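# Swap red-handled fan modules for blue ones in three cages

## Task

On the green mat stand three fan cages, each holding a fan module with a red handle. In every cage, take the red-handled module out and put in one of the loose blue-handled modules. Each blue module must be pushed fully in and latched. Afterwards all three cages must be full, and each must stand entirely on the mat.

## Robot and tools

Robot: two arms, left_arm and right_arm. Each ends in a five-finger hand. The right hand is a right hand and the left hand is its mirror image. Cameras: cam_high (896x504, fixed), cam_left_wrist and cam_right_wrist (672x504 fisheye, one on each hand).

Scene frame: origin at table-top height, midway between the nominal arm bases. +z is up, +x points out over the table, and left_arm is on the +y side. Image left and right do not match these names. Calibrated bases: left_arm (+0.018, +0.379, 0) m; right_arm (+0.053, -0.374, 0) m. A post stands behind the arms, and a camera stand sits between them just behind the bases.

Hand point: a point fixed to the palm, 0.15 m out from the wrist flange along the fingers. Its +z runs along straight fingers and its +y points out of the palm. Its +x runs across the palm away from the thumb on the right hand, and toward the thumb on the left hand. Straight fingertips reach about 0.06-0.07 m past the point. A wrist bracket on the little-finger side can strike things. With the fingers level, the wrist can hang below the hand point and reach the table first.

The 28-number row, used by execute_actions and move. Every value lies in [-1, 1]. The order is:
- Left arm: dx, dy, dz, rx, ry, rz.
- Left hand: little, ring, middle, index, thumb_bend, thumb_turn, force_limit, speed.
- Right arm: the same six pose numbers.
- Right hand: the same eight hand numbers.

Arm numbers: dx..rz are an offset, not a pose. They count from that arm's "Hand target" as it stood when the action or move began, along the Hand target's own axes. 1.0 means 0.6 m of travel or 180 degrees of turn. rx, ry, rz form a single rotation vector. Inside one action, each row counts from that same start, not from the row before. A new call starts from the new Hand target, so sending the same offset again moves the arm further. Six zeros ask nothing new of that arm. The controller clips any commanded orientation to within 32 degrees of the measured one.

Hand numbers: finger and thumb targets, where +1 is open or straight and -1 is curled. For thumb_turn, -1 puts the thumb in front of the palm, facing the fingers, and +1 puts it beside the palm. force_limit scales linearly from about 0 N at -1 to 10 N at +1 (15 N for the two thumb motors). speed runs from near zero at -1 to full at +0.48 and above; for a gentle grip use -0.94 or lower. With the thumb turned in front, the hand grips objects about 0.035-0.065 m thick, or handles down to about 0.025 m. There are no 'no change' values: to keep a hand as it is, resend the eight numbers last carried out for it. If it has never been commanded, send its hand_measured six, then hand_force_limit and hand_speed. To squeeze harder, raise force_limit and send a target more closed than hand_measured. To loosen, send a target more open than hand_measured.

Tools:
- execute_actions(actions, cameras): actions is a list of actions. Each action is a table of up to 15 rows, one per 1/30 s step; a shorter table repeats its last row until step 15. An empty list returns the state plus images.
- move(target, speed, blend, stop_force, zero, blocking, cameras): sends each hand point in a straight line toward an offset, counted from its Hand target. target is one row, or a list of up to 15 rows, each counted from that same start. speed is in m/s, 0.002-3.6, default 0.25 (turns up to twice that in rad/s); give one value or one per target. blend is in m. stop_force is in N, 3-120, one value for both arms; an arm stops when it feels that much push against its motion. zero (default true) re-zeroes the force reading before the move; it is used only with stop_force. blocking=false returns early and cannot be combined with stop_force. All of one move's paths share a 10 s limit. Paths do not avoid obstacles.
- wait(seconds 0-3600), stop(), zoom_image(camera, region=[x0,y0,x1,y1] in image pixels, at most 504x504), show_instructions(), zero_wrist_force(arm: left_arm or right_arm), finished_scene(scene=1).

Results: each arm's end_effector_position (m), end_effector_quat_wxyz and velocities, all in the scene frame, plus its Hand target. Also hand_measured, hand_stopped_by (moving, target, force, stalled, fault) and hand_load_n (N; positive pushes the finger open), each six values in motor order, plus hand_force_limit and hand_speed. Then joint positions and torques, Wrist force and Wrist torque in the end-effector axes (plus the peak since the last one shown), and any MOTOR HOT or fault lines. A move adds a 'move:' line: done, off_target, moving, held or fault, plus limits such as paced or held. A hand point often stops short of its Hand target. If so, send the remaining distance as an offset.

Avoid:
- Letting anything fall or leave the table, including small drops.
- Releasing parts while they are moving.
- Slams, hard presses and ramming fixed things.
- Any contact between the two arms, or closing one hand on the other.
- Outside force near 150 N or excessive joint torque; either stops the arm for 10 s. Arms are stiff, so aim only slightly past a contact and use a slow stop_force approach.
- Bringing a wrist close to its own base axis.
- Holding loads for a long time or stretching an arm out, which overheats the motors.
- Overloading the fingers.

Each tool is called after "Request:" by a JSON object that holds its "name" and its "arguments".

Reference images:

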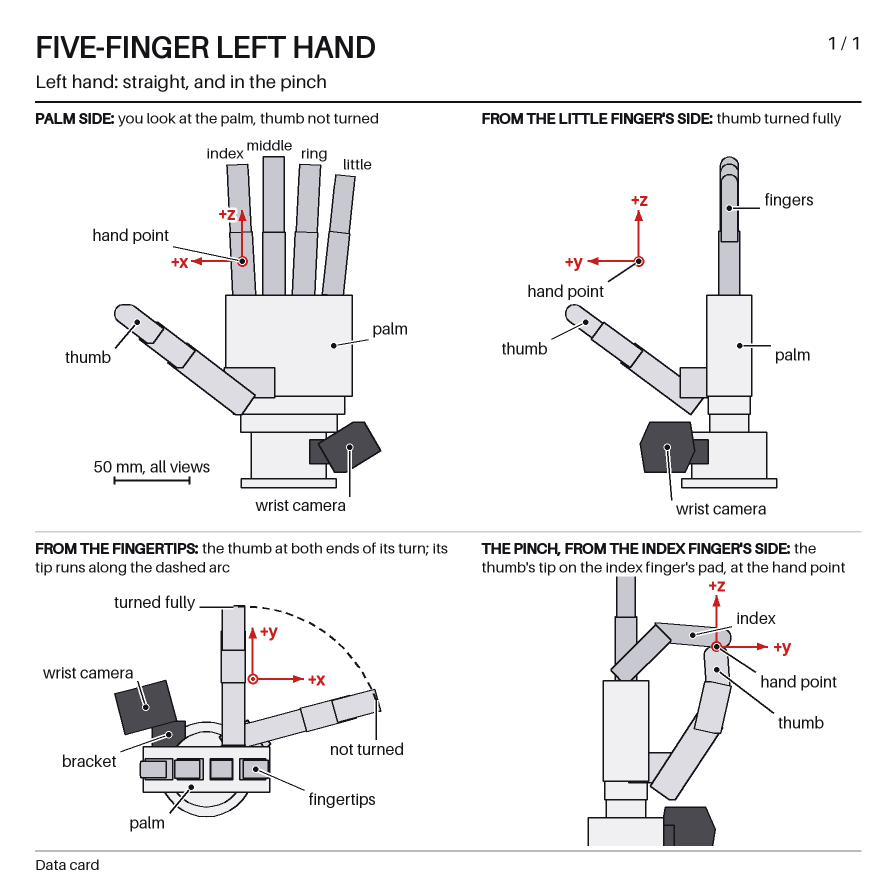

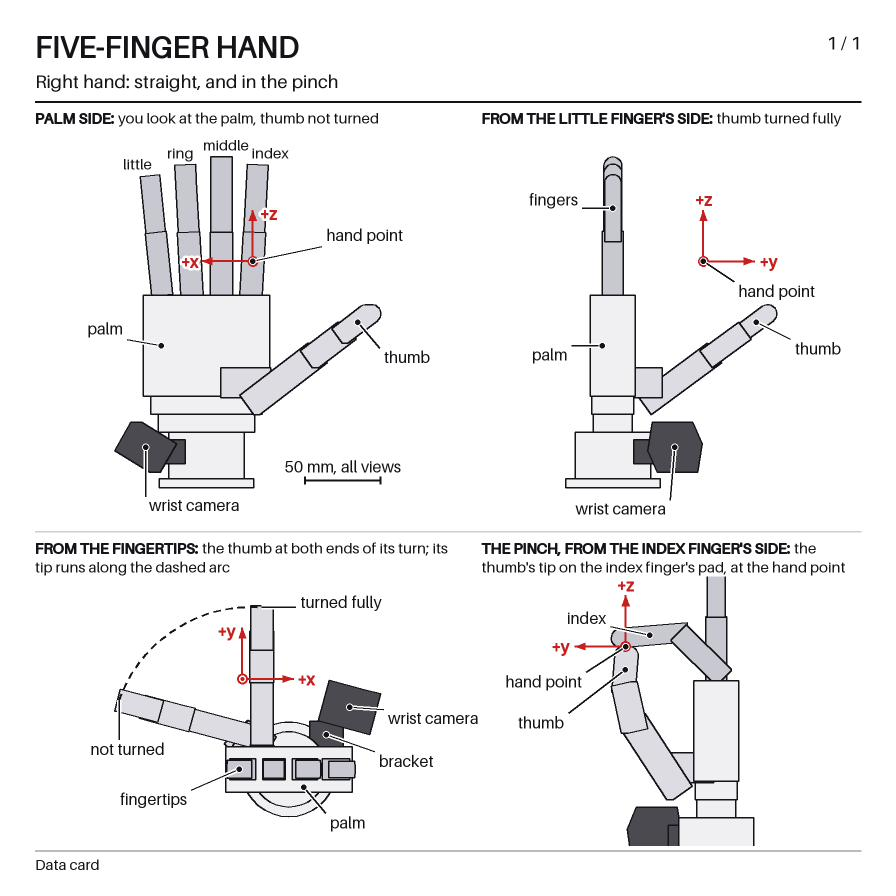

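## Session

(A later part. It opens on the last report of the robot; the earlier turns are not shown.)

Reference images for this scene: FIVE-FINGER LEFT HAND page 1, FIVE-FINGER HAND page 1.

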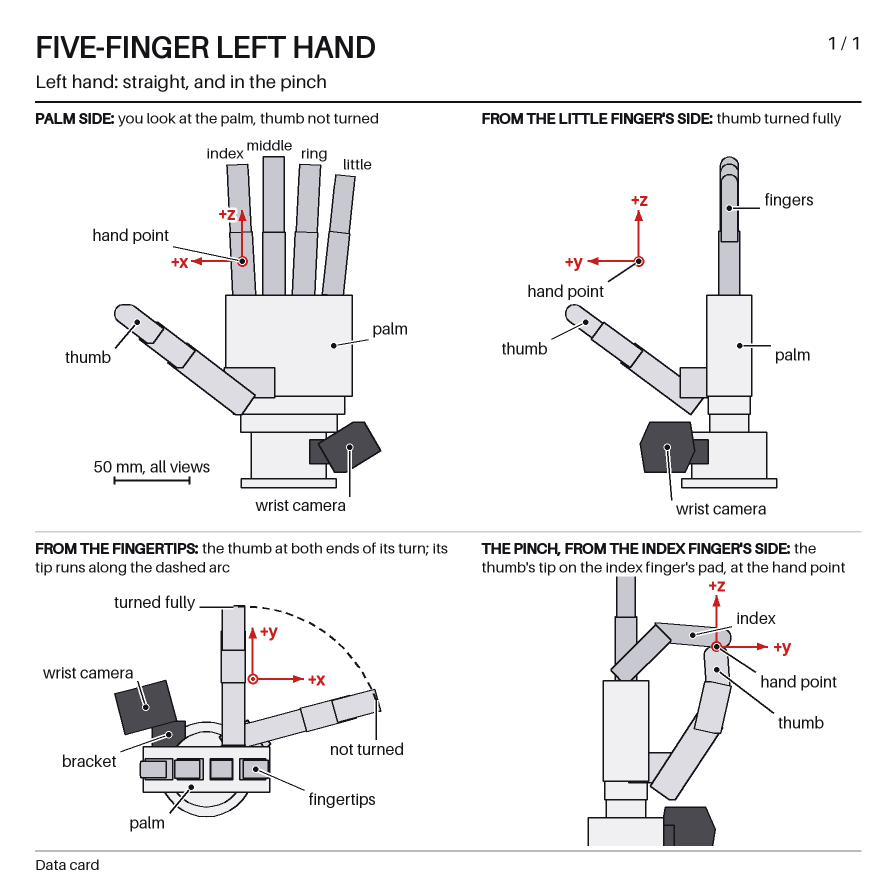

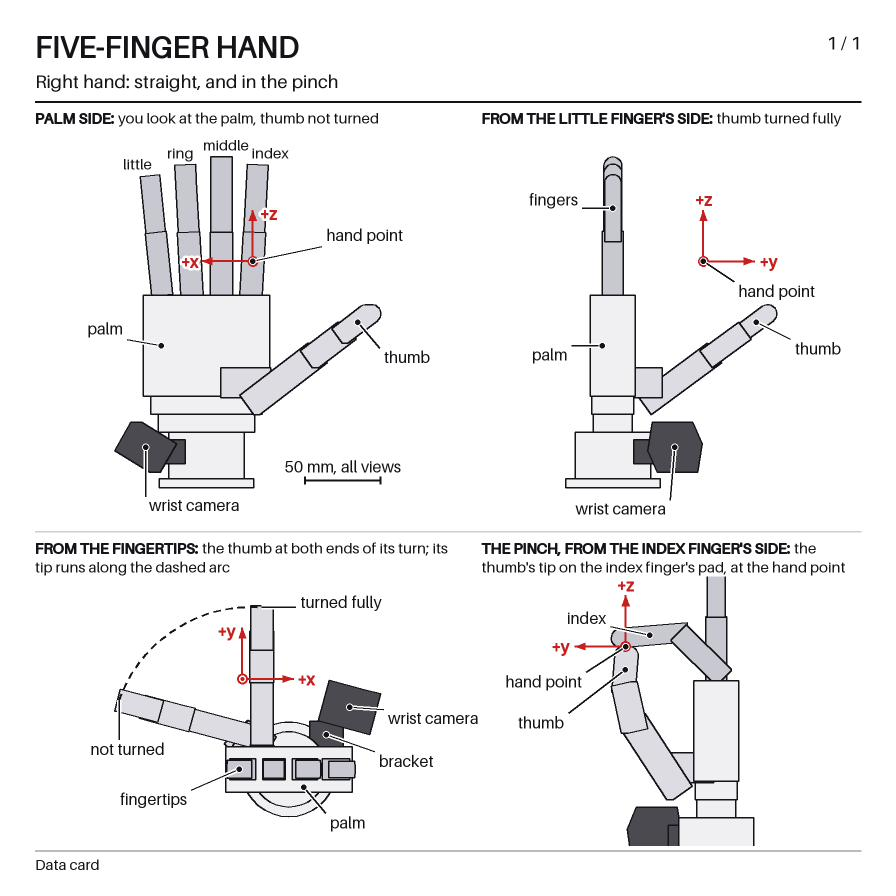

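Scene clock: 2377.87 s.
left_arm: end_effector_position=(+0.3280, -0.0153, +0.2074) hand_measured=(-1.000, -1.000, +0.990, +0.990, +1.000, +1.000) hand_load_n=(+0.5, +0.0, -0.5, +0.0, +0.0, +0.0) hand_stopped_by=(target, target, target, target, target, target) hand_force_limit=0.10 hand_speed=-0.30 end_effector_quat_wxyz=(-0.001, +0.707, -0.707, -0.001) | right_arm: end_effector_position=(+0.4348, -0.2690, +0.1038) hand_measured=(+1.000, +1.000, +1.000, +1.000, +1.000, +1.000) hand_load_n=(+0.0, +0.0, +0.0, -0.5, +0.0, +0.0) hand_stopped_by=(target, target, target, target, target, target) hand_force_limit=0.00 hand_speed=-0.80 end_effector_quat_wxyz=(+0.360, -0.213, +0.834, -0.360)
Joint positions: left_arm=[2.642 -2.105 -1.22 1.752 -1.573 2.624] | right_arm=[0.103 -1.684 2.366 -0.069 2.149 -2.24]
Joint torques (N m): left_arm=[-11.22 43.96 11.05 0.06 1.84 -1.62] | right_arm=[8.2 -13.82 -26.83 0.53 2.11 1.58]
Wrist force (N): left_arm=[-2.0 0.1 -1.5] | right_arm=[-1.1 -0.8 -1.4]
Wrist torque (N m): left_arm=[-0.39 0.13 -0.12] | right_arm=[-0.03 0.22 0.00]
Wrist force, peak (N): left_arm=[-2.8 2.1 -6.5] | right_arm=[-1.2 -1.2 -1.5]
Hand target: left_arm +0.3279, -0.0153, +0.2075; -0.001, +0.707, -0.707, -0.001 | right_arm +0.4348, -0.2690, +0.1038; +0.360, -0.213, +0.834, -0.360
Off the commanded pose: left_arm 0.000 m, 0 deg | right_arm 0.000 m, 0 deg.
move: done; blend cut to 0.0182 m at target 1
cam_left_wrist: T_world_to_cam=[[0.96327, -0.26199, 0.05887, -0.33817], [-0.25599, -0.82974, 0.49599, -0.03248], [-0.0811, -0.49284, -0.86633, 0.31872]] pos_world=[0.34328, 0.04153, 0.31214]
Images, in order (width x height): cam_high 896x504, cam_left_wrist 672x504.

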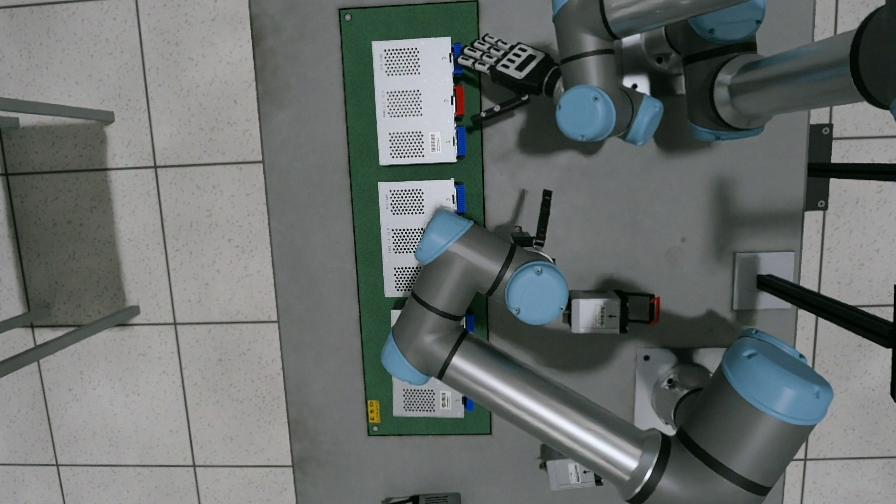

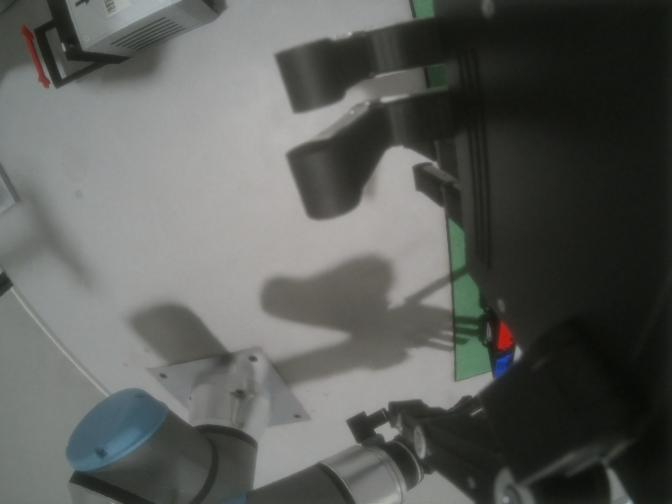

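Request:
{"name": "execute_actions", "arguments": {"actions": [], "cameras": ["cam_right_wrist"]}}

Request:
{"name": "zoom_image", "arguments": {"camera": "cam_right_wrist", "region": [240, 60, 540, 330]}}

Scene clock: 2394.37 s.
left_arm: end_effector_position=(+0.3279, -0.0153, +0.2075) hand_measured=(-1.000, -1.000, +0.990, +0.990, +1.000, +1.000) hand_load_n=(+0.0, +0.0, +0.0, +0.0, +0.0, +0.0) hand_stopped_by=(target, target, target, target, target, target) hand_force_limit=0.10 hand_speed=-0.30 end_effector_quat_wxyz=(-0.001, +0.707, -0.707, -0.001) | right_arm: end_effector_position=(+0.4348, -0.2690, +0.1038) hand_measured=(+1.000, +1.000, +1.000, +1.000, +1.000, +1.000) hand_load_n=(+0.0, +0.0, +0.0, +0.0, +0.0, +0.0) hand_stopped_by=(target, target, target, target, target, target) hand_force_limit=0.00 hand_speed=-0.80 end_effector_quat_wxyz=(+0.360, -0.213, +0.834, -0.360)
Joint positions: left_arm=[2.642 -2.104 -1.22 1.752 -1.573 2.624] | right_arm=[0.103 -1.684 2.366 -0.069 2.149 -2.24]
Joint velocities: within noise
Joint torques (N m): left_arm=[-10.64 44.7 10.74 0.11 1.79 -1.46] | right_arm=[8.53 -13.46 -26.3 0.6 1.94 1.84]
Wrist force (N): left_arm=[-2.0 0.2 -1.6] | right_arm=[-1.2 -0.9 -1.4]
Wrist torque (N m): left_arm=[-0.36 0.11 -0.13] | right_arm=[-0.04 0.22 0.00]
Wrist force, peak (N): left_arm=[-2.2 0.1 -1.9] | right_arm=[-1.3 -1.0 -1.5]
Hand target: left_arm +0.3279, -0.0153, +0.2075; -0.001, +0.707, -0.707, -0.001 | right_arm +0.4348, -0.2690, +0.1038; +0.360, -0.213, +0.834, -0.360
Off the commanded pose: left_arm 0.000 m, 0 deg | right_arm 0.000 m, 0 deg.
camera_calibration:
cam_right_wrist: T_world_to_cam=[[-0.27587, 0.45931, -0.84435, 0.33086], [0.14241, 0.88828, 0.43667, 0.13303], [0.95059, 0.00022, -0.31046, -0.26182]] pos_world=[0.32121, -0.27008, 0.13999]
Images, in order (width x height): cam_right_wrist 672x504.

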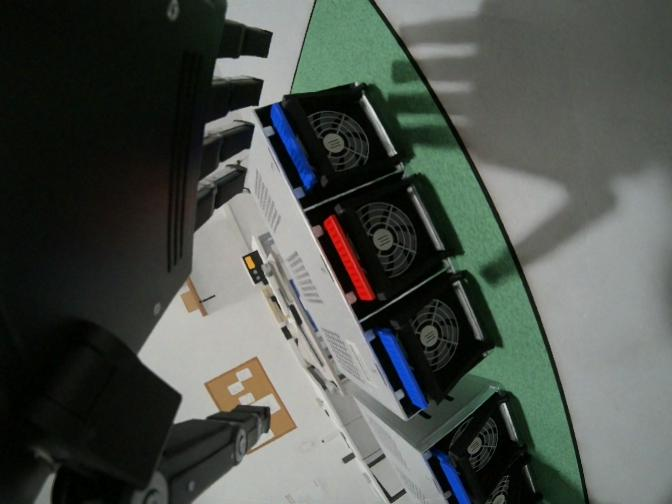

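Scaled by 1.680 from the camera's image (finer frame: 960x720).

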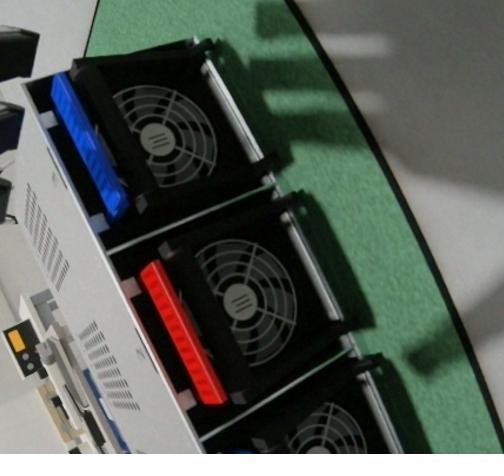

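Request:
{"name": "move", "arguments": {"target": [[0,-0.17,0.03,0,0,0,-1,-1,0.99,0.99,1,1,0.1,-0.3,0,0,0,0,0,0,1,1,1,1,1,1,0,-0.8],[0,-0.17,0.11,0,0,0,-1,-1,0.99,0.99,1,1,0.1,-0.3,0,0,0,0,0,0,1,1,1,1,1,1,0,-0.8]], "speed": [0.15,0.05], "stop_force": 5, "cameras": ["cam_left_wrist"]}}

Scene clock: 2416.33 s.
left_arm: end_effector_position=(+0.4299, -0.0151, +0.1415) hand_measured=(-1.000, -1.000, +0.990, +0.990, +1.000, +1.000) hand_load_n=(+0.0, +0.0, +0.0, +0.0, +0.0, +0.0) hand_stopped_by=(target, target, target, target, target, target) hand_force_limit=0.10 hand_speed=-0.30 end_effector_quat_wxyz=(-0.001, +0.707, -0.707, -0.001) | right_arm: end_effector_position=(+0.4348, -0.2690, +0.1038) hand_measured=(+1.000, +1.000, +1.000, +1.000, +1.000, +1.000) hand_load_n=(+0.0, +0.0, +0.0, +0.0, +0.0, -0.5) hand_stopped_by=(target, target, target, target, target, target) hand_force_limit=0.00 hand_speed=-0.80 end_effector_quat_wxyz=(+0.360, -0.213, +0.834, -0.360)
Joint positions: left_arm=[2.728 -2.342 -0.995 1.765 -1.573 2.71] | right_arm=[0.103 -1.684 2.366 -0.069 2.149 -2.24]
Joint torques (N m): left_arm=[12.22 37.83 9.84 0.37 1.62 1.14] | right_arm=[8.73 -13.74 -26.33 0.45 2.03 1.84]
Wrist force (N): left_arm=[-1.4 -0.1 -5.1] | right_arm=[-1.1 -1.0 -1.3]
Wrist torque (N m): left_arm=[-0.16 0.06 -0.20] | right_arm=[-0.07 0.20 0.00]
Wrist force, peak (N): left_arm=[-1.3 0.0 -5.3] | right_arm=[-1.1 -1.2 -1.5]
Hand target: left_arm +0.4299, -0.0151, +0.1415; -0.001, +0.707, -0.707, -0.001 | right_arm +0.4348, -0.2690, +0.1038; +0.360, -0.213, +0.834, -0.360
Off the commanded pose: left_arm 0.000 m, 0 deg | right_arm 0.000 m, 0 deg.
move: done
cam_left_wrist: T_world_to_cam=[[0.96327, -0.262, 0.05891, -0.4323], [-0.256, -0.82969, 0.49606, 0.02642], [-0.08109, -0.49292, -0.86629, 0.26997]] pos_world=[0.44508, 0.04173, 0.24624]

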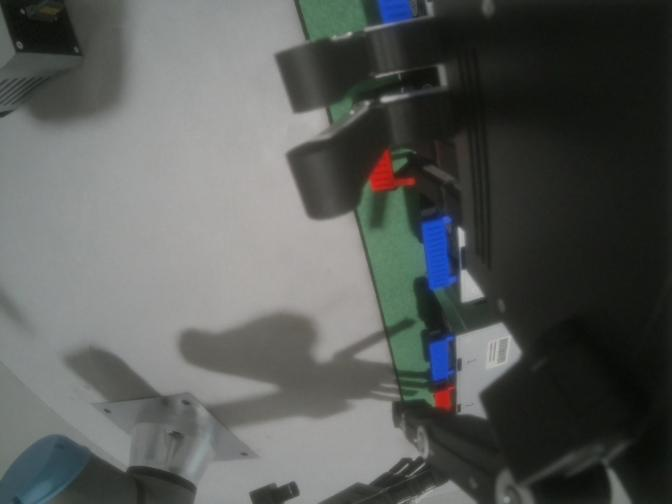

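Request:
{"name": "zoom_image", "arguments": {"camera": "cam_left_wrist", "region": [340, 120, 500, 240]}}

Scaled by 3.150 from the camera's image (finer frame: 960x720).

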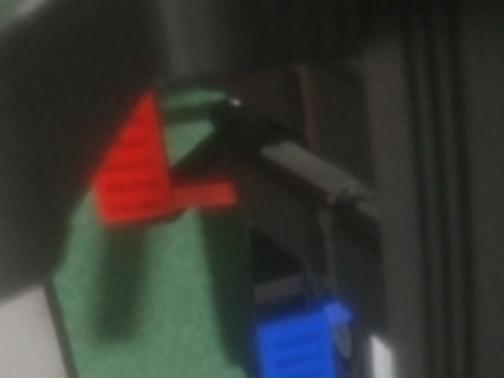

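Request:
{"name": "move", "arguments": {"target": [0,0.0333,0,0,0,0,-1,-1,0.99,0.99,1,1,0.1,-0.3,0,0,0,0,0,0,1,1,1,1,1,1,0,-0.8], "speed": 0.03, "stop_force": 10, "cameras": ["cam_left_wrist"]}}

Request:
{"name": "zoom_image", "arguments": {"camera": "cam_left_wrist", "region": [340, 60, 540, 240]}}

Scene clock: 2434.37 s.
left_arm: end_effector_position=(+0.4099, -0.0151, +0.1415) hand_measured=(-1.000, -1.000, +0.990, +0.990, +1.000, +1.000) hand_load_n=(+0.0, +0.0, +0.5, -0.5, +0.0, +0.0) hand_stopped_by=(target, target, target, target, target, target) hand_force_limit=0.10 hand_speed=-0.30 end_effector_quat_wxyz=(-0.001, +0.707, -0.707, -0.001) | right_arm: end_effector_position=(+0.4348, -0.2690, +0.1038) hand_measured=(+1.000, +1.000, +1.000, +1.000, +1.000, +1.000) hand_load_n=(+0.0, +0.0, +0.0, -0.5, +0.0, +0.0) hand_stopped_by=(target, target, target, target, target, target) hand_force_limit=0.00 hand_speed=-0.80 end_effector_quat_wxyz=(+0.360, -0.213, +0.834, -0.360)
Joint positions: left_arm=[2.713 -2.299 -1.07 1.797 -1.573 2.695] | right_arm=[0.103 -1.684 2.366 -0.069 2.149 -2.24]
Joint torques (N m): left_arm=[-10.77 50.09 9.63 0.13 0.62 -1.49] | right_arm=[8.71 -13.92 -26.06 0.51 2.07 1.7]
Wrist force (N): left_arm=[-2.0 0.2 -3.3] | right_arm=[-1.0 -1.0 -1.4]
Wrist torque (N m): left_arm=[-0.12 0.13 -0.11] | right_arm=[-0.05 0.19 0.01]
Wrist force, peak (N): left_arm=[-1.6 -0.1 -5.3] | right_arm=[-1.3 -0.9 -1.5]
Hand target: left_arm +0.4099, -0.0151, +0.1415; -0.001, +0.707, -0.707, -0.001 | right_arm +0.4348, -0.2690, +0.1038; +0.360, -0.213, +0.834, -0.360
Off the commanded pose: left_arm 0.000 m, 0 deg | right_arm 0.000 m, 0 deg.
move: done
cam_left_wrist: T_world_to_cam=[[0.96327, -0.26199, 0.05887, -0.41303], [-0.25599, -0.82974, 0.49599, 0.02131], [-0.0811, -0.49284, -0.86633, 0.26836]] pos_world=[0.42508, 0.04173, 0.24624]

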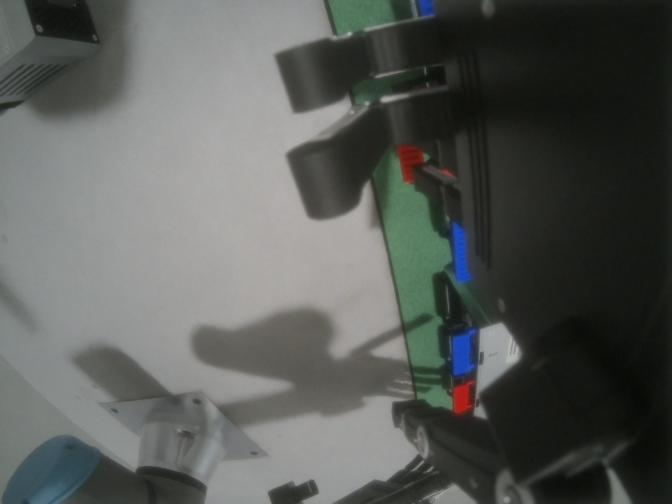

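Scaled by 2.520 from the camera's image (finer frame: 960x720).

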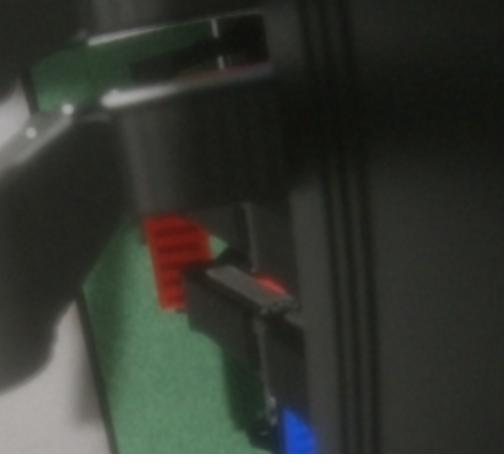

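Request:
{"name": "move", "arguments": {"target": [[0,0.005,-0.035,0,0,0,-1,-1,0.99,0.99,1,1,0.1,-0.3,0,0,0,0,0,0,1,1,1,1,1,1,0,-0.8],[0,-0.0427,-0.035,0,0,0,-1,-1,0.99,0.99,1,1,0.1,-0.3,0,0,0,0,0,0,1,1,1,1,1,1,0,-0.8],[0,-0.0427,0.0275,0,0,0,-1,-1,0.99,0.99,1,1,0.1,-0.3,0,0,0,0,0,0,1,1,1,1,1,1,0,-0.8]], "speed": [0.06,0.08,0.025], "blend": [0.005,0.005,0], "stop_force": 8, "cameras": ["cam_left_wrist"]}}

Request:
{"name": "zoom_image", "arguments": {"camera": "cam_left_wrist", "region": [340, 60, 540, 240]}}

Scene clock: 2468.27 s.
left_arm: end_effector_position=(+0.4355, -0.0151, +0.1375) hand_measured=(-1.000, -1.000, +0.990, +0.990, +1.000, +1.000) hand_load_n=(+0.0, +0.5, +0.0, -1.5, +0.0, +0.0) hand_stopped_by=(target, target, target, target, target, target) hand_force_limit=0.10 hand_speed=-0.30 end_effector_quat_wxyz=(-0.001, +0.707, -0.707, -0.001) | right_arm: end_effector_position=(+0.4348, -0.2690, +0.1038) hand_measured=(+1.000, +1.000, +1.000, +1.000, +1.000, +1.000) hand_load_n=(+0.0, +0.0, -0.5, +0.0, +0.0, -0.5) hand_stopped_by=(target, target, target, target, target, target) hand_force_limit=0.00 hand_speed=-0.80 end_effector_quat_wxyz=(+0.360, -0.213, +0.834, -0.360)
Joint positions: left_arm=[2.732 -2.357 -0.979 1.763 -1.573 2.714] | right_arm=[0.103 -1.684 2.366 -0.069 2.149 -2.24]
Joint torques (N m): left_arm=[7.2 49.53 24.06 -4.35 -1.28 0.75] | right_arm=[8.54 -13.41 -26.09 0.48 2.05 1.77]
Wrist force (N): left_arm=[-1.7 1.9 -7.3] | right_arm=[-1.2 -0.9 -1.4]
Wrist torque (N m): left_arm=[0.16 0.15 -0.25] | right_arm=[-0.04 0.22 -0.01]
Wrist force, peak (N): left_arm=[-0.7 1.0 -21.1] | right_arm=[-1.2 -0.8 -1.8]
Hand target: left_arm +0.4355, -0.0151, +0.1375; -0.001, +0.707, -0.707, -0.001 (not the last commanded pose) | right_arm +0.4348, -0.2690, +0.1038; +0.360, -0.213, +0.834, -0.360
Off the commanded pose: left_arm 0.013 m, 0 deg | right_arm 0.000 m, 0 deg.
move: contact (left_arm); path passed 2 of 3 targets
cam_left_wrist: T_world_to_cam=[[0.96327, -0.262, 0.05887, -0.43746], [-0.25599, -0.82976, 0.49594, 0.02981], [-0.08109, -0.4928, -0.86636, 0.26706]] pos_world=[0.45068, 0.04173, 0.24234]

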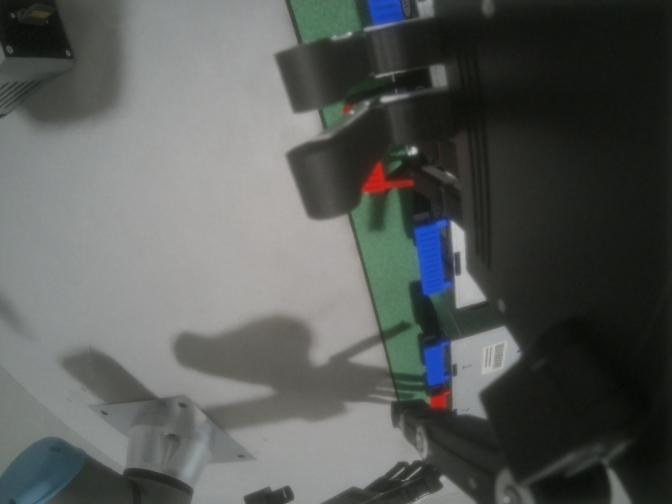

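Scaled by 2.520 from the camera's image (finer frame: 960x720).

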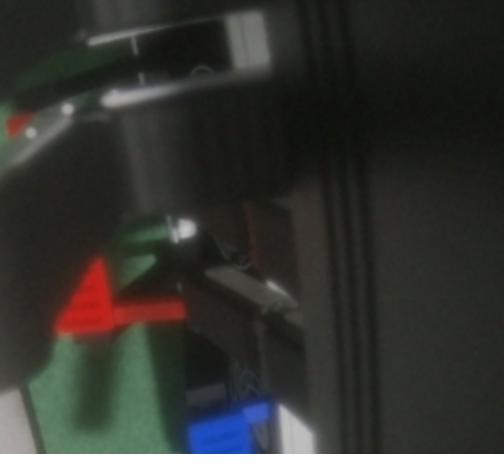

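Request:
{"name": "move", "arguments": {"target": [0,0.0417,0,0,0,0,-1,-1,0.99,0.99,1,1,0.1,-0.3,0,0,0,0,0,0,1,1,1,1,1,1,0,-0.8], "speed": 0.03, "stop_force": 12, "cameras": ["cam_left_wrist"]}}

Request:
{"name": "zoom_image", "arguments": {"camera": "cam_left_wrist", "region": [340, 60, 540, 240]}}

Scene clock: 2517.77 s.
left_arm: end_effector_position=(+0.4105, -0.0151, +0.1375) hand_measured=(-1.000, -1.000, +0.990, +0.990, +1.000, +1.000) hand_load_n=(+0.0, +0.0, +0.0, +0.0, +0.0, +0.0) hand_stopped_by=(target, target, target, target, target, target) hand_force_limit=0.10 hand_speed=-0.30 end_effector_quat_wxyz=(-0.001, +0.707, -0.707, -0.001) | right_arm: end_effector_position=(+0.4348, -0.2690, +0.1038) hand_measured=(+1.000, +1.000, +1.000, +1.000, +1.000, +1.000) hand_load_n=(+0.0, +0.0, +0.0, +0.0, +0.0, -0.5) hand_stopped_by=(target, target, target, target, target, target) hand_force_limit=0.00 hand_speed=-0.80 end_effector_quat_wxyz=(+0.360, -0.213, +0.834, -0.360)
Joint positions: left_arm=[2.714 -2.302 -1.074 1.805 -1.573 2.696] | right_arm=[0.103 -1.684 2.366 -0.069 2.149 -2.24]
Joint torques (N m): left_arm=[-10.52 50.77 10.55 0.13 1.53 -1.47] | right_arm=[8.33 -13.93 -25.82 0.28 2.06 1.83]
Wrist force (N): left_arm=[-2.2 0.5 -1.6] | right_arm=[-1.1 -0.8 -1.5]
Wrist torque (N m): left_arm=[-0.25 0.21 -0.13] | right_arm=[-0.03 0.21 0.01]
Wrist force, peak (N): left_arm=[-0.7 -1.7 -8.0] | right_arm=[-1.3 -1.1 -1.5]
Hand target: left_arm +0.4105, -0.0151, +0.1375; -0.001, +0.707, -0.707, -0.001 | right_arm +0.4348, -0.2690, +0.1038; +0.360, -0.213, +0.834, -0.360
Off the commanded pose: left_arm 0.000 m, 0 deg | right_arm 0.000 m, 0 deg.
move: done
cam_left_wrist: T_world_to_cam=[[0.96327, -0.262, 0.05887, -0.41338], [-0.25599, -0.82976, 0.49594, 0.02341], [-0.08109, -0.4928, -0.86636, 0.26503]] pos_world=[0.42568, 0.04173, 0.24234]

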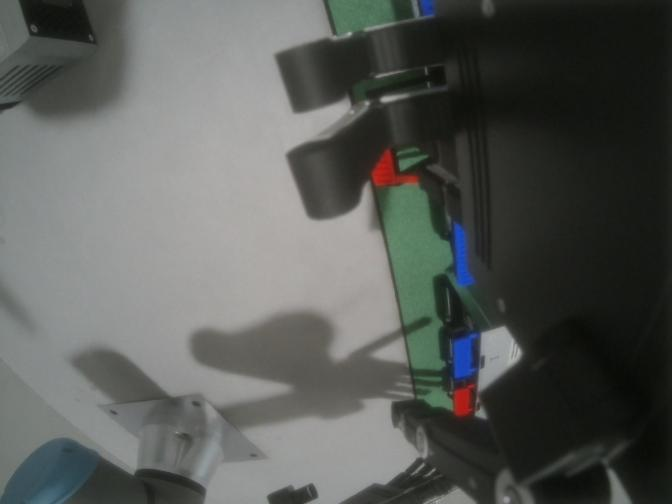

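Scaled by 2.520 from the camera's image (finer frame: 960x720).

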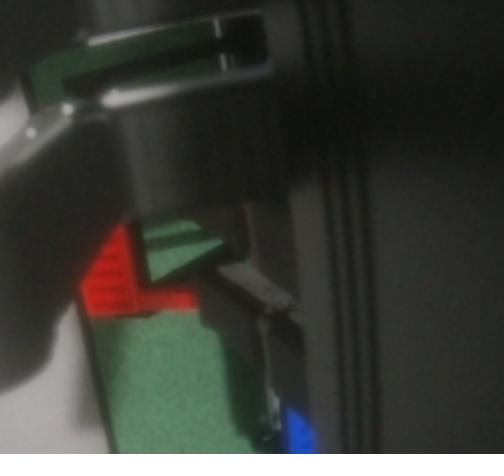

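Request:
{"name": "move", "arguments": {"target": [[0,-0.0242,-0.01,0,0,0,-1,-1,0.99,0.99,1,1,0.1,-0.3,0,0,0,0,0,0,1,1,1,1,1,1,0,-0.8],[0,-0.0242,0.09,0,0,0,-1,-1,0.99,0.99,1,1,0.1,-0.3,0,0,0,0,0,0,1,1,1,1,1,1,0,-0.8]], "speed": [0.06,0.03], "blend": [0.005,0], "stop_force": 6, "cameras": ["cam_left_wrist"]}}

Scene clock: 2529.33 s.
left_arm: end_effector_position=(+0.4250, -0.0150, +0.0835) hand_measured=(-1.000, -1.000, +0.990, +0.990, +1.000, +1.000) hand_load_n=(+0.0, +0.0, +0.0, +0.0, +0.0, +0.0) hand_stopped_by=(target, target, target, target, target, target) hand_force_limit=0.10 hand_speed=-0.30 end_effector_quat_wxyz=(-0.001, +0.707, -0.707, -0.001) | right_arm: end_effector_position=(+0.4348, -0.2690, +0.1038) hand_measured=(+1.000, +1.000, +1.000, +1.000, +1.000, +1.000) hand_load_n=(-0.5, +0.0, +0.0, +0.0, +0.0, +0.0) hand_stopped_by=(target, target, target, target, target, target) hand_force_limit=0.00 hand_speed=-0.80 end_effector_quat_wxyz=(+0.360, -0.213, +0.834, -0.360)
Joint positions: left_arm=[2.725 -2.372 -1.094 1.894 -1.573 2.707] | right_arm=[0.103 -1.684 2.366 -0.069 2.149 -2.24]
Joint torques (N m): left_arm=[12.04 40.94 9.7 0.02 0.66 1.4] | right_arm=[8.06 -14.18 -25.56 0.36 1.94 1.76]
Wrist force (N): left_arm=[-2.4 0.5 -1.4] | right_arm=[-1.2 -0.8 -1.4]
Wrist torque (N m): left_arm=[-0.28 0.23 -0.28] | right_arm=[-0.02 0.22 0.02]
Wrist force, peak (N): left_arm=[-2.5 0.7 -1.4] | right_arm=[-1.2 -1.1 -1.7]
Hand target: left_arm +0.4250, -0.0150, +0.0835; -0.001, +0.707, -0.707, -0.001 | right_arm +0.4348, -0.2690, +0.1038; +0.360, -0.213, +0.834, -0.360
Off the commanded pose: left_arm 0.000 m, 0 deg | right_arm 0.000 m, 0 deg.
move: done
cam_left_wrist: T_world_to_cam=[[0.96327, -0.262, 0.05887, -0.42414], [-0.25599, -0.82976, 0.49594, 0.05398], [-0.08109, -0.4928, -0.86636, 0.21947]] pos_world=[0.44018, 0.04183, 0.18834]

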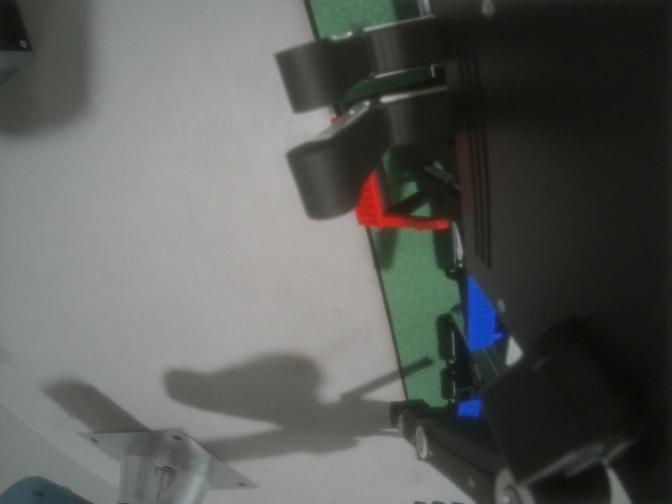

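Request:
{"name": "move", "arguments": {"target": [[0,0,0.0108,0,0,0,-1,-1,0.99,0.99,1,1,0.1,-0.3,0,0,0,0,0,0,1,1,1,1,1,1,0,-0.8],[0,0.1,0.0108,0,0,0,-1,-1,0.99,0.99,1,1,0.1,-0.3,0,0,0,0,0,0,1,1,1,1,1,1,0,-0.8]], "speed": [0.03,0.03], "stop_force": 20, "cameras": ["cam_left_wrist"]}}

Scene clock: 2537.20 s.
left_arm: end_effector_position=(+0.3650, -0.0150, +0.0770) hand_measured=(-1.000, -1.000, +0.990, +0.990, +1.000, +1.000) hand_load_n=(+0.0, +0.0, +0.0, +1.0, +0.0, +0.0) hand_stopped_by=(target, target, target, target, target, target) hand_force_limit=0.10 hand_speed=-0.30 end_effector_quat_wxyz=(-0.001, +0.707, -0.707, -0.001) | right_arm: end_effector_position=(+0.4348, -0.2690, +0.1038) hand_measured=(+1.000, +1.000, +1.000, +1.000, +1.000, +1.000) hand_load_n=(-0.5, +0.0, +0.0, +0.0, +0.0, +0.0) hand_stopped_by=(target, target, target, target, target, target) hand_force_limit=0.00 hand_speed=-0.80 end_effector_quat_wxyz=(+0.360, -0.213, +0.834, -0.360)
Joint positions: left_arm=[2.677 -2.266 -1.301 1.995 -1.573 2.659] | right_arm=[0.103 -1.684 2.366 -0.069 2.149 -2.24]
Joint torques (N m): left_arm=[-11.7 48.62 8.12 -0.48 2.15 -1.27] | right_arm=[9.01 -14.85 -26.34 0.28 1.97 1.84]
Wrist force (N): left_arm=[-2.7 -3.1 -0.8] | right_arm=[-1.1 -1.0 -1.4]
Wrist torque (N m): left_arm=[-0.43 0.23 -0.17] | right_arm=[-0.05 0.21 0.00]
Wrist force, peak (N): left_arm=[-2.9 -3.0 -0.9] | right_arm=[-1.3 -0.9 -1.7]
Hand target: left_arm +0.3650, -0.0150, +0.0770; -0.001, +0.707, -0.707, -0.001 | right_arm +0.4348, -0.2690, +0.1038; +0.360, -0.213, +0.834, -0.360
Off the commanded pose: left_arm 0.000 m, 0 deg | right_arm 0.000 m, 0 deg.
move: done
cam_left_wrist: T_world_to_cam=[[0.96327, -0.262, 0.05887, -0.36594], [-0.25599, -0.82976, 0.49594, 0.04193], [-0.08109, -0.4928, -0.86636, 0.20902]] pos_world=[0.38018, 0.04193, 0.18184]

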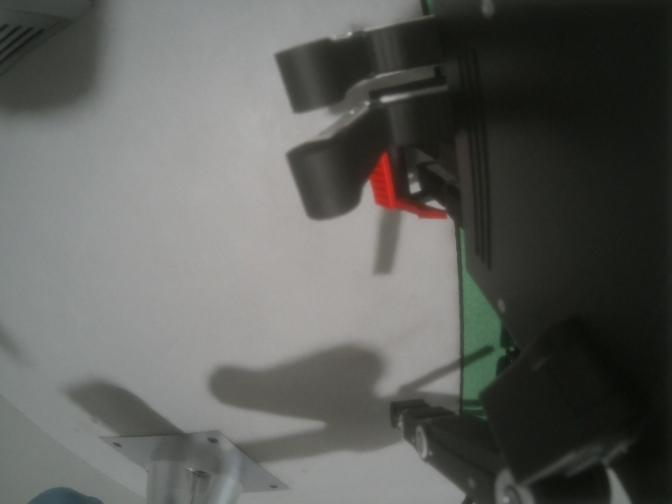

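Request:
{"name": "move", "arguments": {"target": [[0,0.105,0,0,0,0,-1,-1,0.99,0.99,1,1,0.1,-0.3,0,0,0,0,0,0,1,1,1,1,1,1,0,-0.8]], "speed": [0.04], "stop_force": 20}}

Request:
{"name": "move", "arguments": {"target": [[0,-0.004,0,0,0,0,-1,-1,0.99,0.99,1,1,0.1,-0.3,0,0,0,0,0,0,1,1,1,1,1,1,0,-0.8],[0,-0.004,-0.19,0,0,0,-1,-1,0.99,0.99,1,1,0.1,-0.3,0,0,0,0,0,0,1,1,1,1,1,1,0,-0.8]], "speed": [0.03,0.15], "cameras": ["cam_high", "cam_left_wrist"]}}

Scene clock: 2543.87 s.
left_arm: end_effector_position=(+0.3020, -0.0150, +0.0770) hand_measured=(-1.000, -1.000, +0.990, +0.990, +1.000, +1.000) hand_load_n=(+0.0, +0.0, +0.0, +0.5, +0.0, +0.0) hand_stopped_by=(target, target, target, target, target, target) hand_force_limit=0.10 hand_speed=-0.30 end_effector_quat_wxyz=(-0.001, +0.707, -0.707, -0.001) | right_arm: end_effector_position=(+0.4348, -0.2690, +0.1038) hand_measured=(+1.000, +1.000, +1.000, +1.000, +1.000, +1.000) hand_load_n=(+0.0, +0.0, +0.0, +0.0, +0.0, +0.0) hand_stopped_by=(target, target, target, target, target, target) hand_force_limit=0.00 hand_speed=-0.80 end_effector_quat_wxyz=(+0.360, -0.213, +0.834, -0.360)
Joint positions: left_arm=[2.615 -2.166 -1.474 2.068 -1.573 2.598] | right_arm=[0.103 -1.684 2.366 -0.069 2.149 -2.24]
Joint torques (N m): left_arm=[-11.79 44.92 7.82 -0.18 1.86 -1.34] | right_arm=[8.14 -14.52 -24.97 0.31 2.01 1.7]
Wrist force (N): left_arm=[-1.9 -0.2 -1.6] | right_arm=[-1.0 -0.7 -1.6]
Wrist torque (N m): left_arm=[-0.16 0.06 -0.18] | right_arm=[-0.01 0.20 0.02]
Wrist force, peak (N): left_arm=[-2.8 -5.2 -1.3] | right_arm=[-1.4 -1.1 -1.6]
Hand target: left_arm +0.3020, -0.0150, +0.0770; -0.001, +0.707, -0.707, -0.001 | right_arm +0.4348, -0.2690, +0.1038; +0.360, -0.213, +0.834, -0.360
Off the commanded pose: left_arm 0.000 m, 0 deg | right_arm 0.000 m, 0 deg.
move: done

Scene clock: 2545.57 s.
left_arm: end_effector_position=(+0.3044, -0.0152, +0.1909) hand_measured=(-1.000, -1.000, +0.990, +0.990, +1.000, +1.000) hand_load_n=(+0.0, +0.0, +0.5, +0.0, +0.0, +0.0) hand_stopped_by=(target, target, target, target, target, target) hand_force_limit=0.10 hand_speed=-0.30 end_effector_quat_wxyz=(-0.001, +0.707, -0.707, -0.001) | right_arm: end_effector_position=(+0.4348, -0.2690, +0.1038) hand_measured=(+1.000, +1.000, +1.000, +1.000, +1.000, +1.000) hand_load_n=(+0.0, +0.0, +0.0, +0.0, +0.0, +0.0) hand_stopped_by=(target, target, target, target, target, target) hand_force_limit=0.00 hand_speed=-0.80 end_effector_quat_wxyz=(+0.360, -0.213, +0.834, -0.360)
Joint positions: left_arm=[2.618 -2.072 -1.314 1.813 -1.573 2.6] | right_arm=[0.103 -1.684 2.366 -0.069 2.149 -2.24]
Joint torques (N m): left_arm=[-10.65 43.94 25.85 -4.96 -1.3 1.03] | right_arm=[8.45 -14.53 -25.96 0.15 1.91 1.77]
Wrist force (N): left_arm=[-1.6 1.7 -1.4] | right_arm=[-1.0 -0.9 -1.5]
Wrist torque (N m): left_arm=[-0.04 0.05 -0.26] | right_arm=[-0.03 0.19 0.01]
Wrist force, peak (N): left_arm=[-2.7 1.4 -1.8] | right_arm=[-1.2 -1.0 -1.6]
Hand target: left_arm +0.3044, -0.0152, +0.1910; -0.001, +0.707, -0.707, -0.001 | right_arm +0.4348, -0.2690, +0.1038; +0.360, -0.213, +0.834, -0.360
Off the commanded pose: left_arm 0.000 m, 0 deg | right_arm 0.000 m, 0 deg.
move: done
cam_left_wrist: T_world_to_cam=[[0.96327, -0.26199, 0.05887, -0.31435], [-0.25599, -0.82974, 0.49599, -0.03033], [-0.0811, -0.49284, -0.86633, 0.30264]] pos_world=[0.31958, 0.04163, 0.29574]

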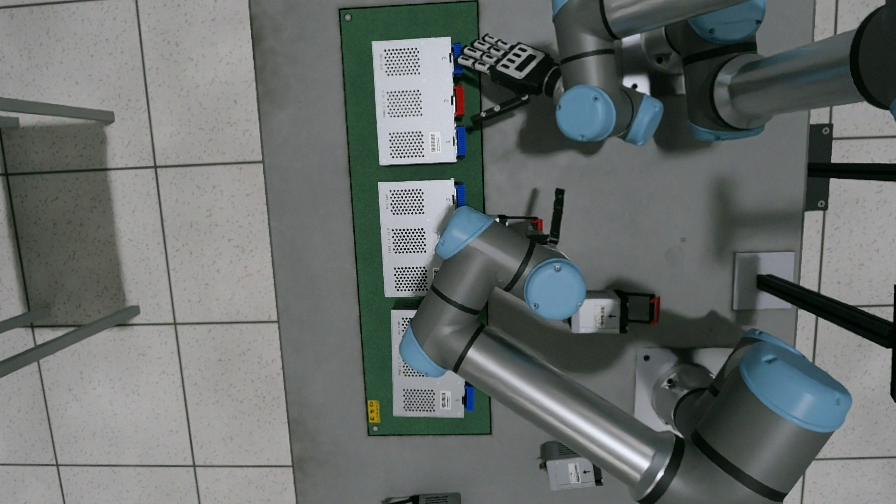

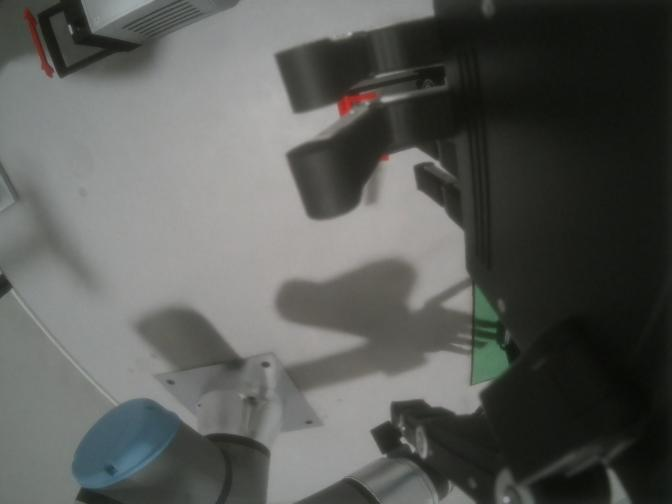

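Request:
{"name": "move", "arguments": {"target": [[-0.021,-0.2743,-0.015,0.2286,-0.2286,-0.4612,0.6,0.6,0.6,0.6,1,-1,0.2,-0.3,0.1393,-0.1558,-0.2315,0,0,0,1,1,1,1,1,1,0,-0.8]], "speed": 0.35, "cameras": ["cam_high", "cam_left_wrist"]}}

Scene clock: 2576.70 s.
left_arm: end_effector_position=(+0.3044, -0.0152, +0.1910) hand_measured=(-1.000, -1.000, +0.990, +0.990, +1.000, +1.000) hand_load_n=(+0.0, +0.0, +0.0, +0.0, +0.0, +0.0) hand_stopped_by=(target, target, target, target, target, target) hand_force_limit=0.10 hand_speed=-0.30 end_effector_quat_wxyz=(-0.001, +0.707, -0.707, -0.001) | right_arm: end_effector_position=(+0.4348, -0.2690, +0.1038) hand_measured=(+1.000, +1.000, +1.000, +1.000, +1.000, +1.000) hand_load_n=(+0.0, +0.0, +0.0, +0.0, +0.0, +0.0) hand_stopped_by=(target, target, target, target, target, target) hand_force_limit=0.00 hand_speed=-0.80 end_effector_quat_wxyz=(+0.360, -0.213, +0.834, -0.360)
Joint positions: left_arm=[2.618 -2.072 -1.313 1.813 -1.573 2.6] | right_arm=[0.103 -1.684 2.366 -0.069 2.149 -2.24]
Joint torques (N m): left_arm=[-10.76 43.68 25.29 -4.89 -1.33 1.03] | right_arm=[8.49 -14.78 -26.46 0.17 2.02 1.79]
Wrist force (N): left_arm=[-1.9 1.7 -1.8] | right_arm=[-1.1 -0.9 -1.4]
Wrist torque (N m): left_arm=[-0.02 0.08 -0.27] | right_arm=[-0.04 0.20 0.01]
Wrist force, peak (N): left_arm=[-1.7 1.8 -2.0] | right_arm=[-1.3 -1.0 -1.6]
Hand target: left_arm +0.3044, -0.0152, +0.1910; -0.001, +0.707, -0.707, -0.001 | right_arm +0.4348, -0.2690, +0.1038; +0.360, -0.213, +0.834, -0.360
move: not run (at the target right_arm's wrist lies too close to its first joint's axis: tilt that pose or move it outward; nothing was sent)
cam_left_wrist: T_world_to_cam=[[0.96327, -0.26199, 0.05887, -0.31435], [-0.25599, -0.82974, 0.49599, -0.03038], [-0.0811, -0.49284, -0.86633, 0.30273]] pos_world=[0.31958, 0.04163, 0.29584]

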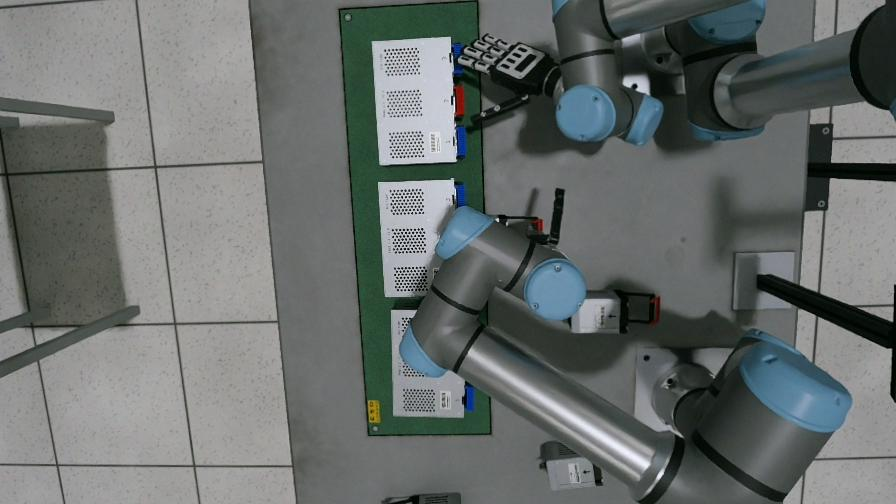

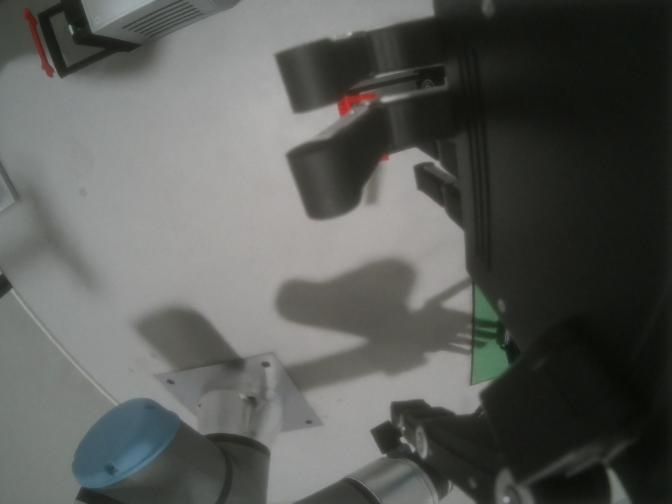

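Request:
{"name": "move", "arguments": {"target": [[0,-0.03,-0.03,0,0,0,0.6,0.6,0.6,0.6,1,-1,0.2,-0.3,-0.0447,-0.0754,-0.0482,0,0,0,1,1,1,1,1,1,0,-0.8],[-0.021,-0.2743,-0.015,0.2286,-0.2286,-0.4612,0.6,0.6,0.6,0.6,1,-1,0.2,-0.3,0.0093,-0.2643,-0.1695,0,0.4027,0.5855,1,1,1,1,1,1,0,-0.8]], "speed": 0.35, "blend": [0.02,0], "cameras": ["cam_high", "cam_left_wrist", "cam_right_wrist"]}}

Scene clock: 2592.13 s.
left_arm: end_effector_position=(+0.3860, -0.0097, +0.2053) hand_measured=(+0.600, +0.600, +0.600, +0.600, +1.000, -1.000) hand_load_n=(+0.0, +0.0, +0.0, +0.0, +0.0, +0.0) hand_stopped_by=(target, target, target, target, target, target) hand_force_limit=0.20 hand_speed=-0.30 end_effector_quat_wxyz=(-0.214, +0.871, -0.442, +0.002) | right_arm: end_effector_position=(+0.4053, -0.2969, +0.2120) hand_measured=(+1.000, +1.000, +1.000, +1.000, +1.000, +1.000) hand_load_n=(+0.0, +0.0, +0.0, +0.0, +0.0, +0.0) hand_stopped_by=(target, target, target, target, target, target) hand_force_limit=0.00 hand_speed=-0.80 end_effector_quat_wxyz=(+0.233, +0.240, +0.914, -0.227)
Joint positions: left_arm=[2.516 -2.187 -1.099 1.64 -1.996 1.85] | right_arm=[0.137 -1.629 2.018 0.907 2.183 -0.973]
Joint torques (N m): left_arm=[12.01 47.65 10.23 -0.04 1.15 1.4] | right_arm=[14.54 -23.55 -6.55 0.03 2.88 -1.91]
Wrist force (N): left_arm=[-2.1 1.4 -1.5] | right_arm=[-1.2 -1.5 -1.6]
Wrist torque (N m): left_arm=[0.07 0.07 -0.23] | right_arm=[-0.09 0.27 0.08]
Wrist force, peak (N): left_arm=[-1.7 2.0 -1.9] | right_arm=[-1.1 -1.7 -2.4]
Hand target: left_arm +0.3860, -0.0097, +0.2053; -0.214, +0.871, -0.442, +0.002 (not the last commanded pose) | right_arm +0.4053, -0.2969, +0.2120; +0.233, +0.240, +0.914, -0.227 (not the last commanded pose)
Off the commanded pose: left_arm 0.083 m, 58 deg | right_arm 0.075 m, 71 deg.
move: held (left_arm, right_arm; a check stopped the path); path passed 1 of 2 targets; limits=held
pose unreachable (left arm): on one or more control steps of this call, first in action 0 (counted from 0), this arm could not follow its commanded pose, so it was not sent that pose on those steps. It may still have moved: this result reports where it is.
cause: moving toward the commanded pose would bring a part of the arm too close to another arm (a part of this arm just beyond joint 4 (wrist 1) and a part of the right arm just beyond its joint 4 (wrist 1), along the way the arms are being sent, or toward where that arm still pushes).
pose unreachable (right arm): on one or more control steps of this call, first in action 0 (counted from 0), this arm could not follow its commanded pose, so it was not sent that pose on those steps. It may still have moved: this result reports where it is.
cause: moving toward the commanded pose would bring a part of the arm too close to another arm (a part of this arm just beyond joint 4 (wrist 1) and a part of the left arm just beyond its joint 4 (wrist 1), at the place that arm was heading or pushing toward when its own hold began).
cam_left_wrist: T_world_to_cam=[[0.88905, 0.27494, 0.36607, -0.42158], [0.2124, -0.95603, 0.2022, -0.1337], [0.40557, -0.10201, -0.90836, 0.14899]] pos_world=[0.34278, 0.00328, 0.31669]
cam_right_wrist: T_world_to_cam=[[0.31, 0.8461, -0.43361, 0.21718], [0.61484, 0.16945, 0.77023, -0.36087], [0.72516, -0.50538, -0.46769, -0.22549]] pos_world=[0.31807, -0.23656, 0.26667]

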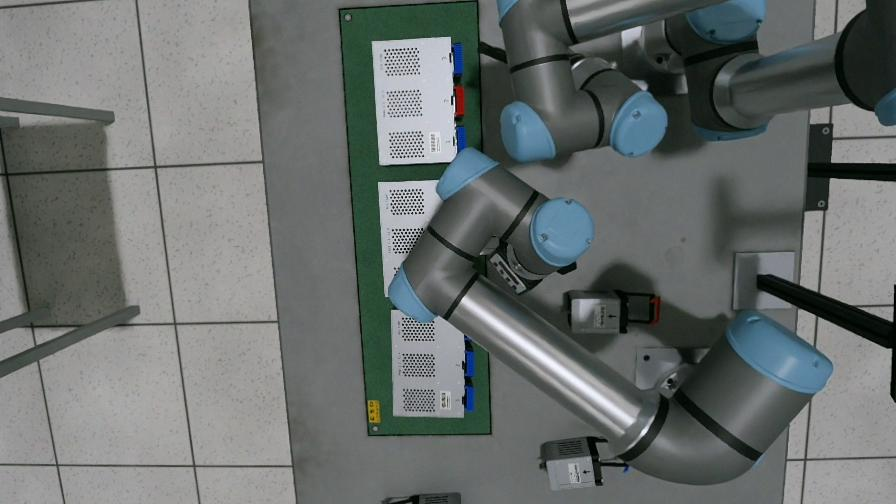

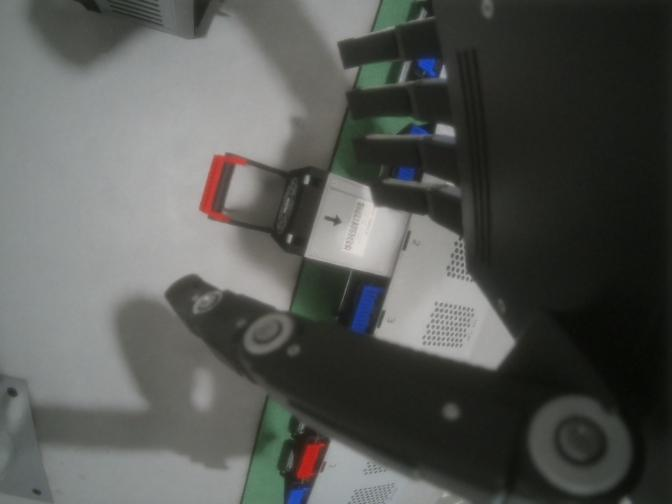

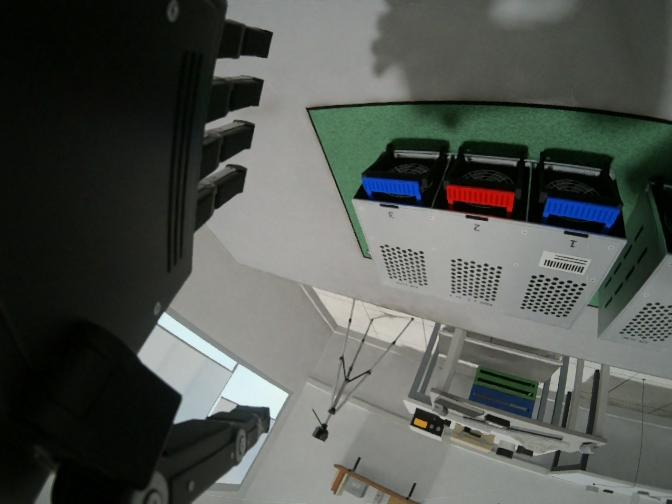

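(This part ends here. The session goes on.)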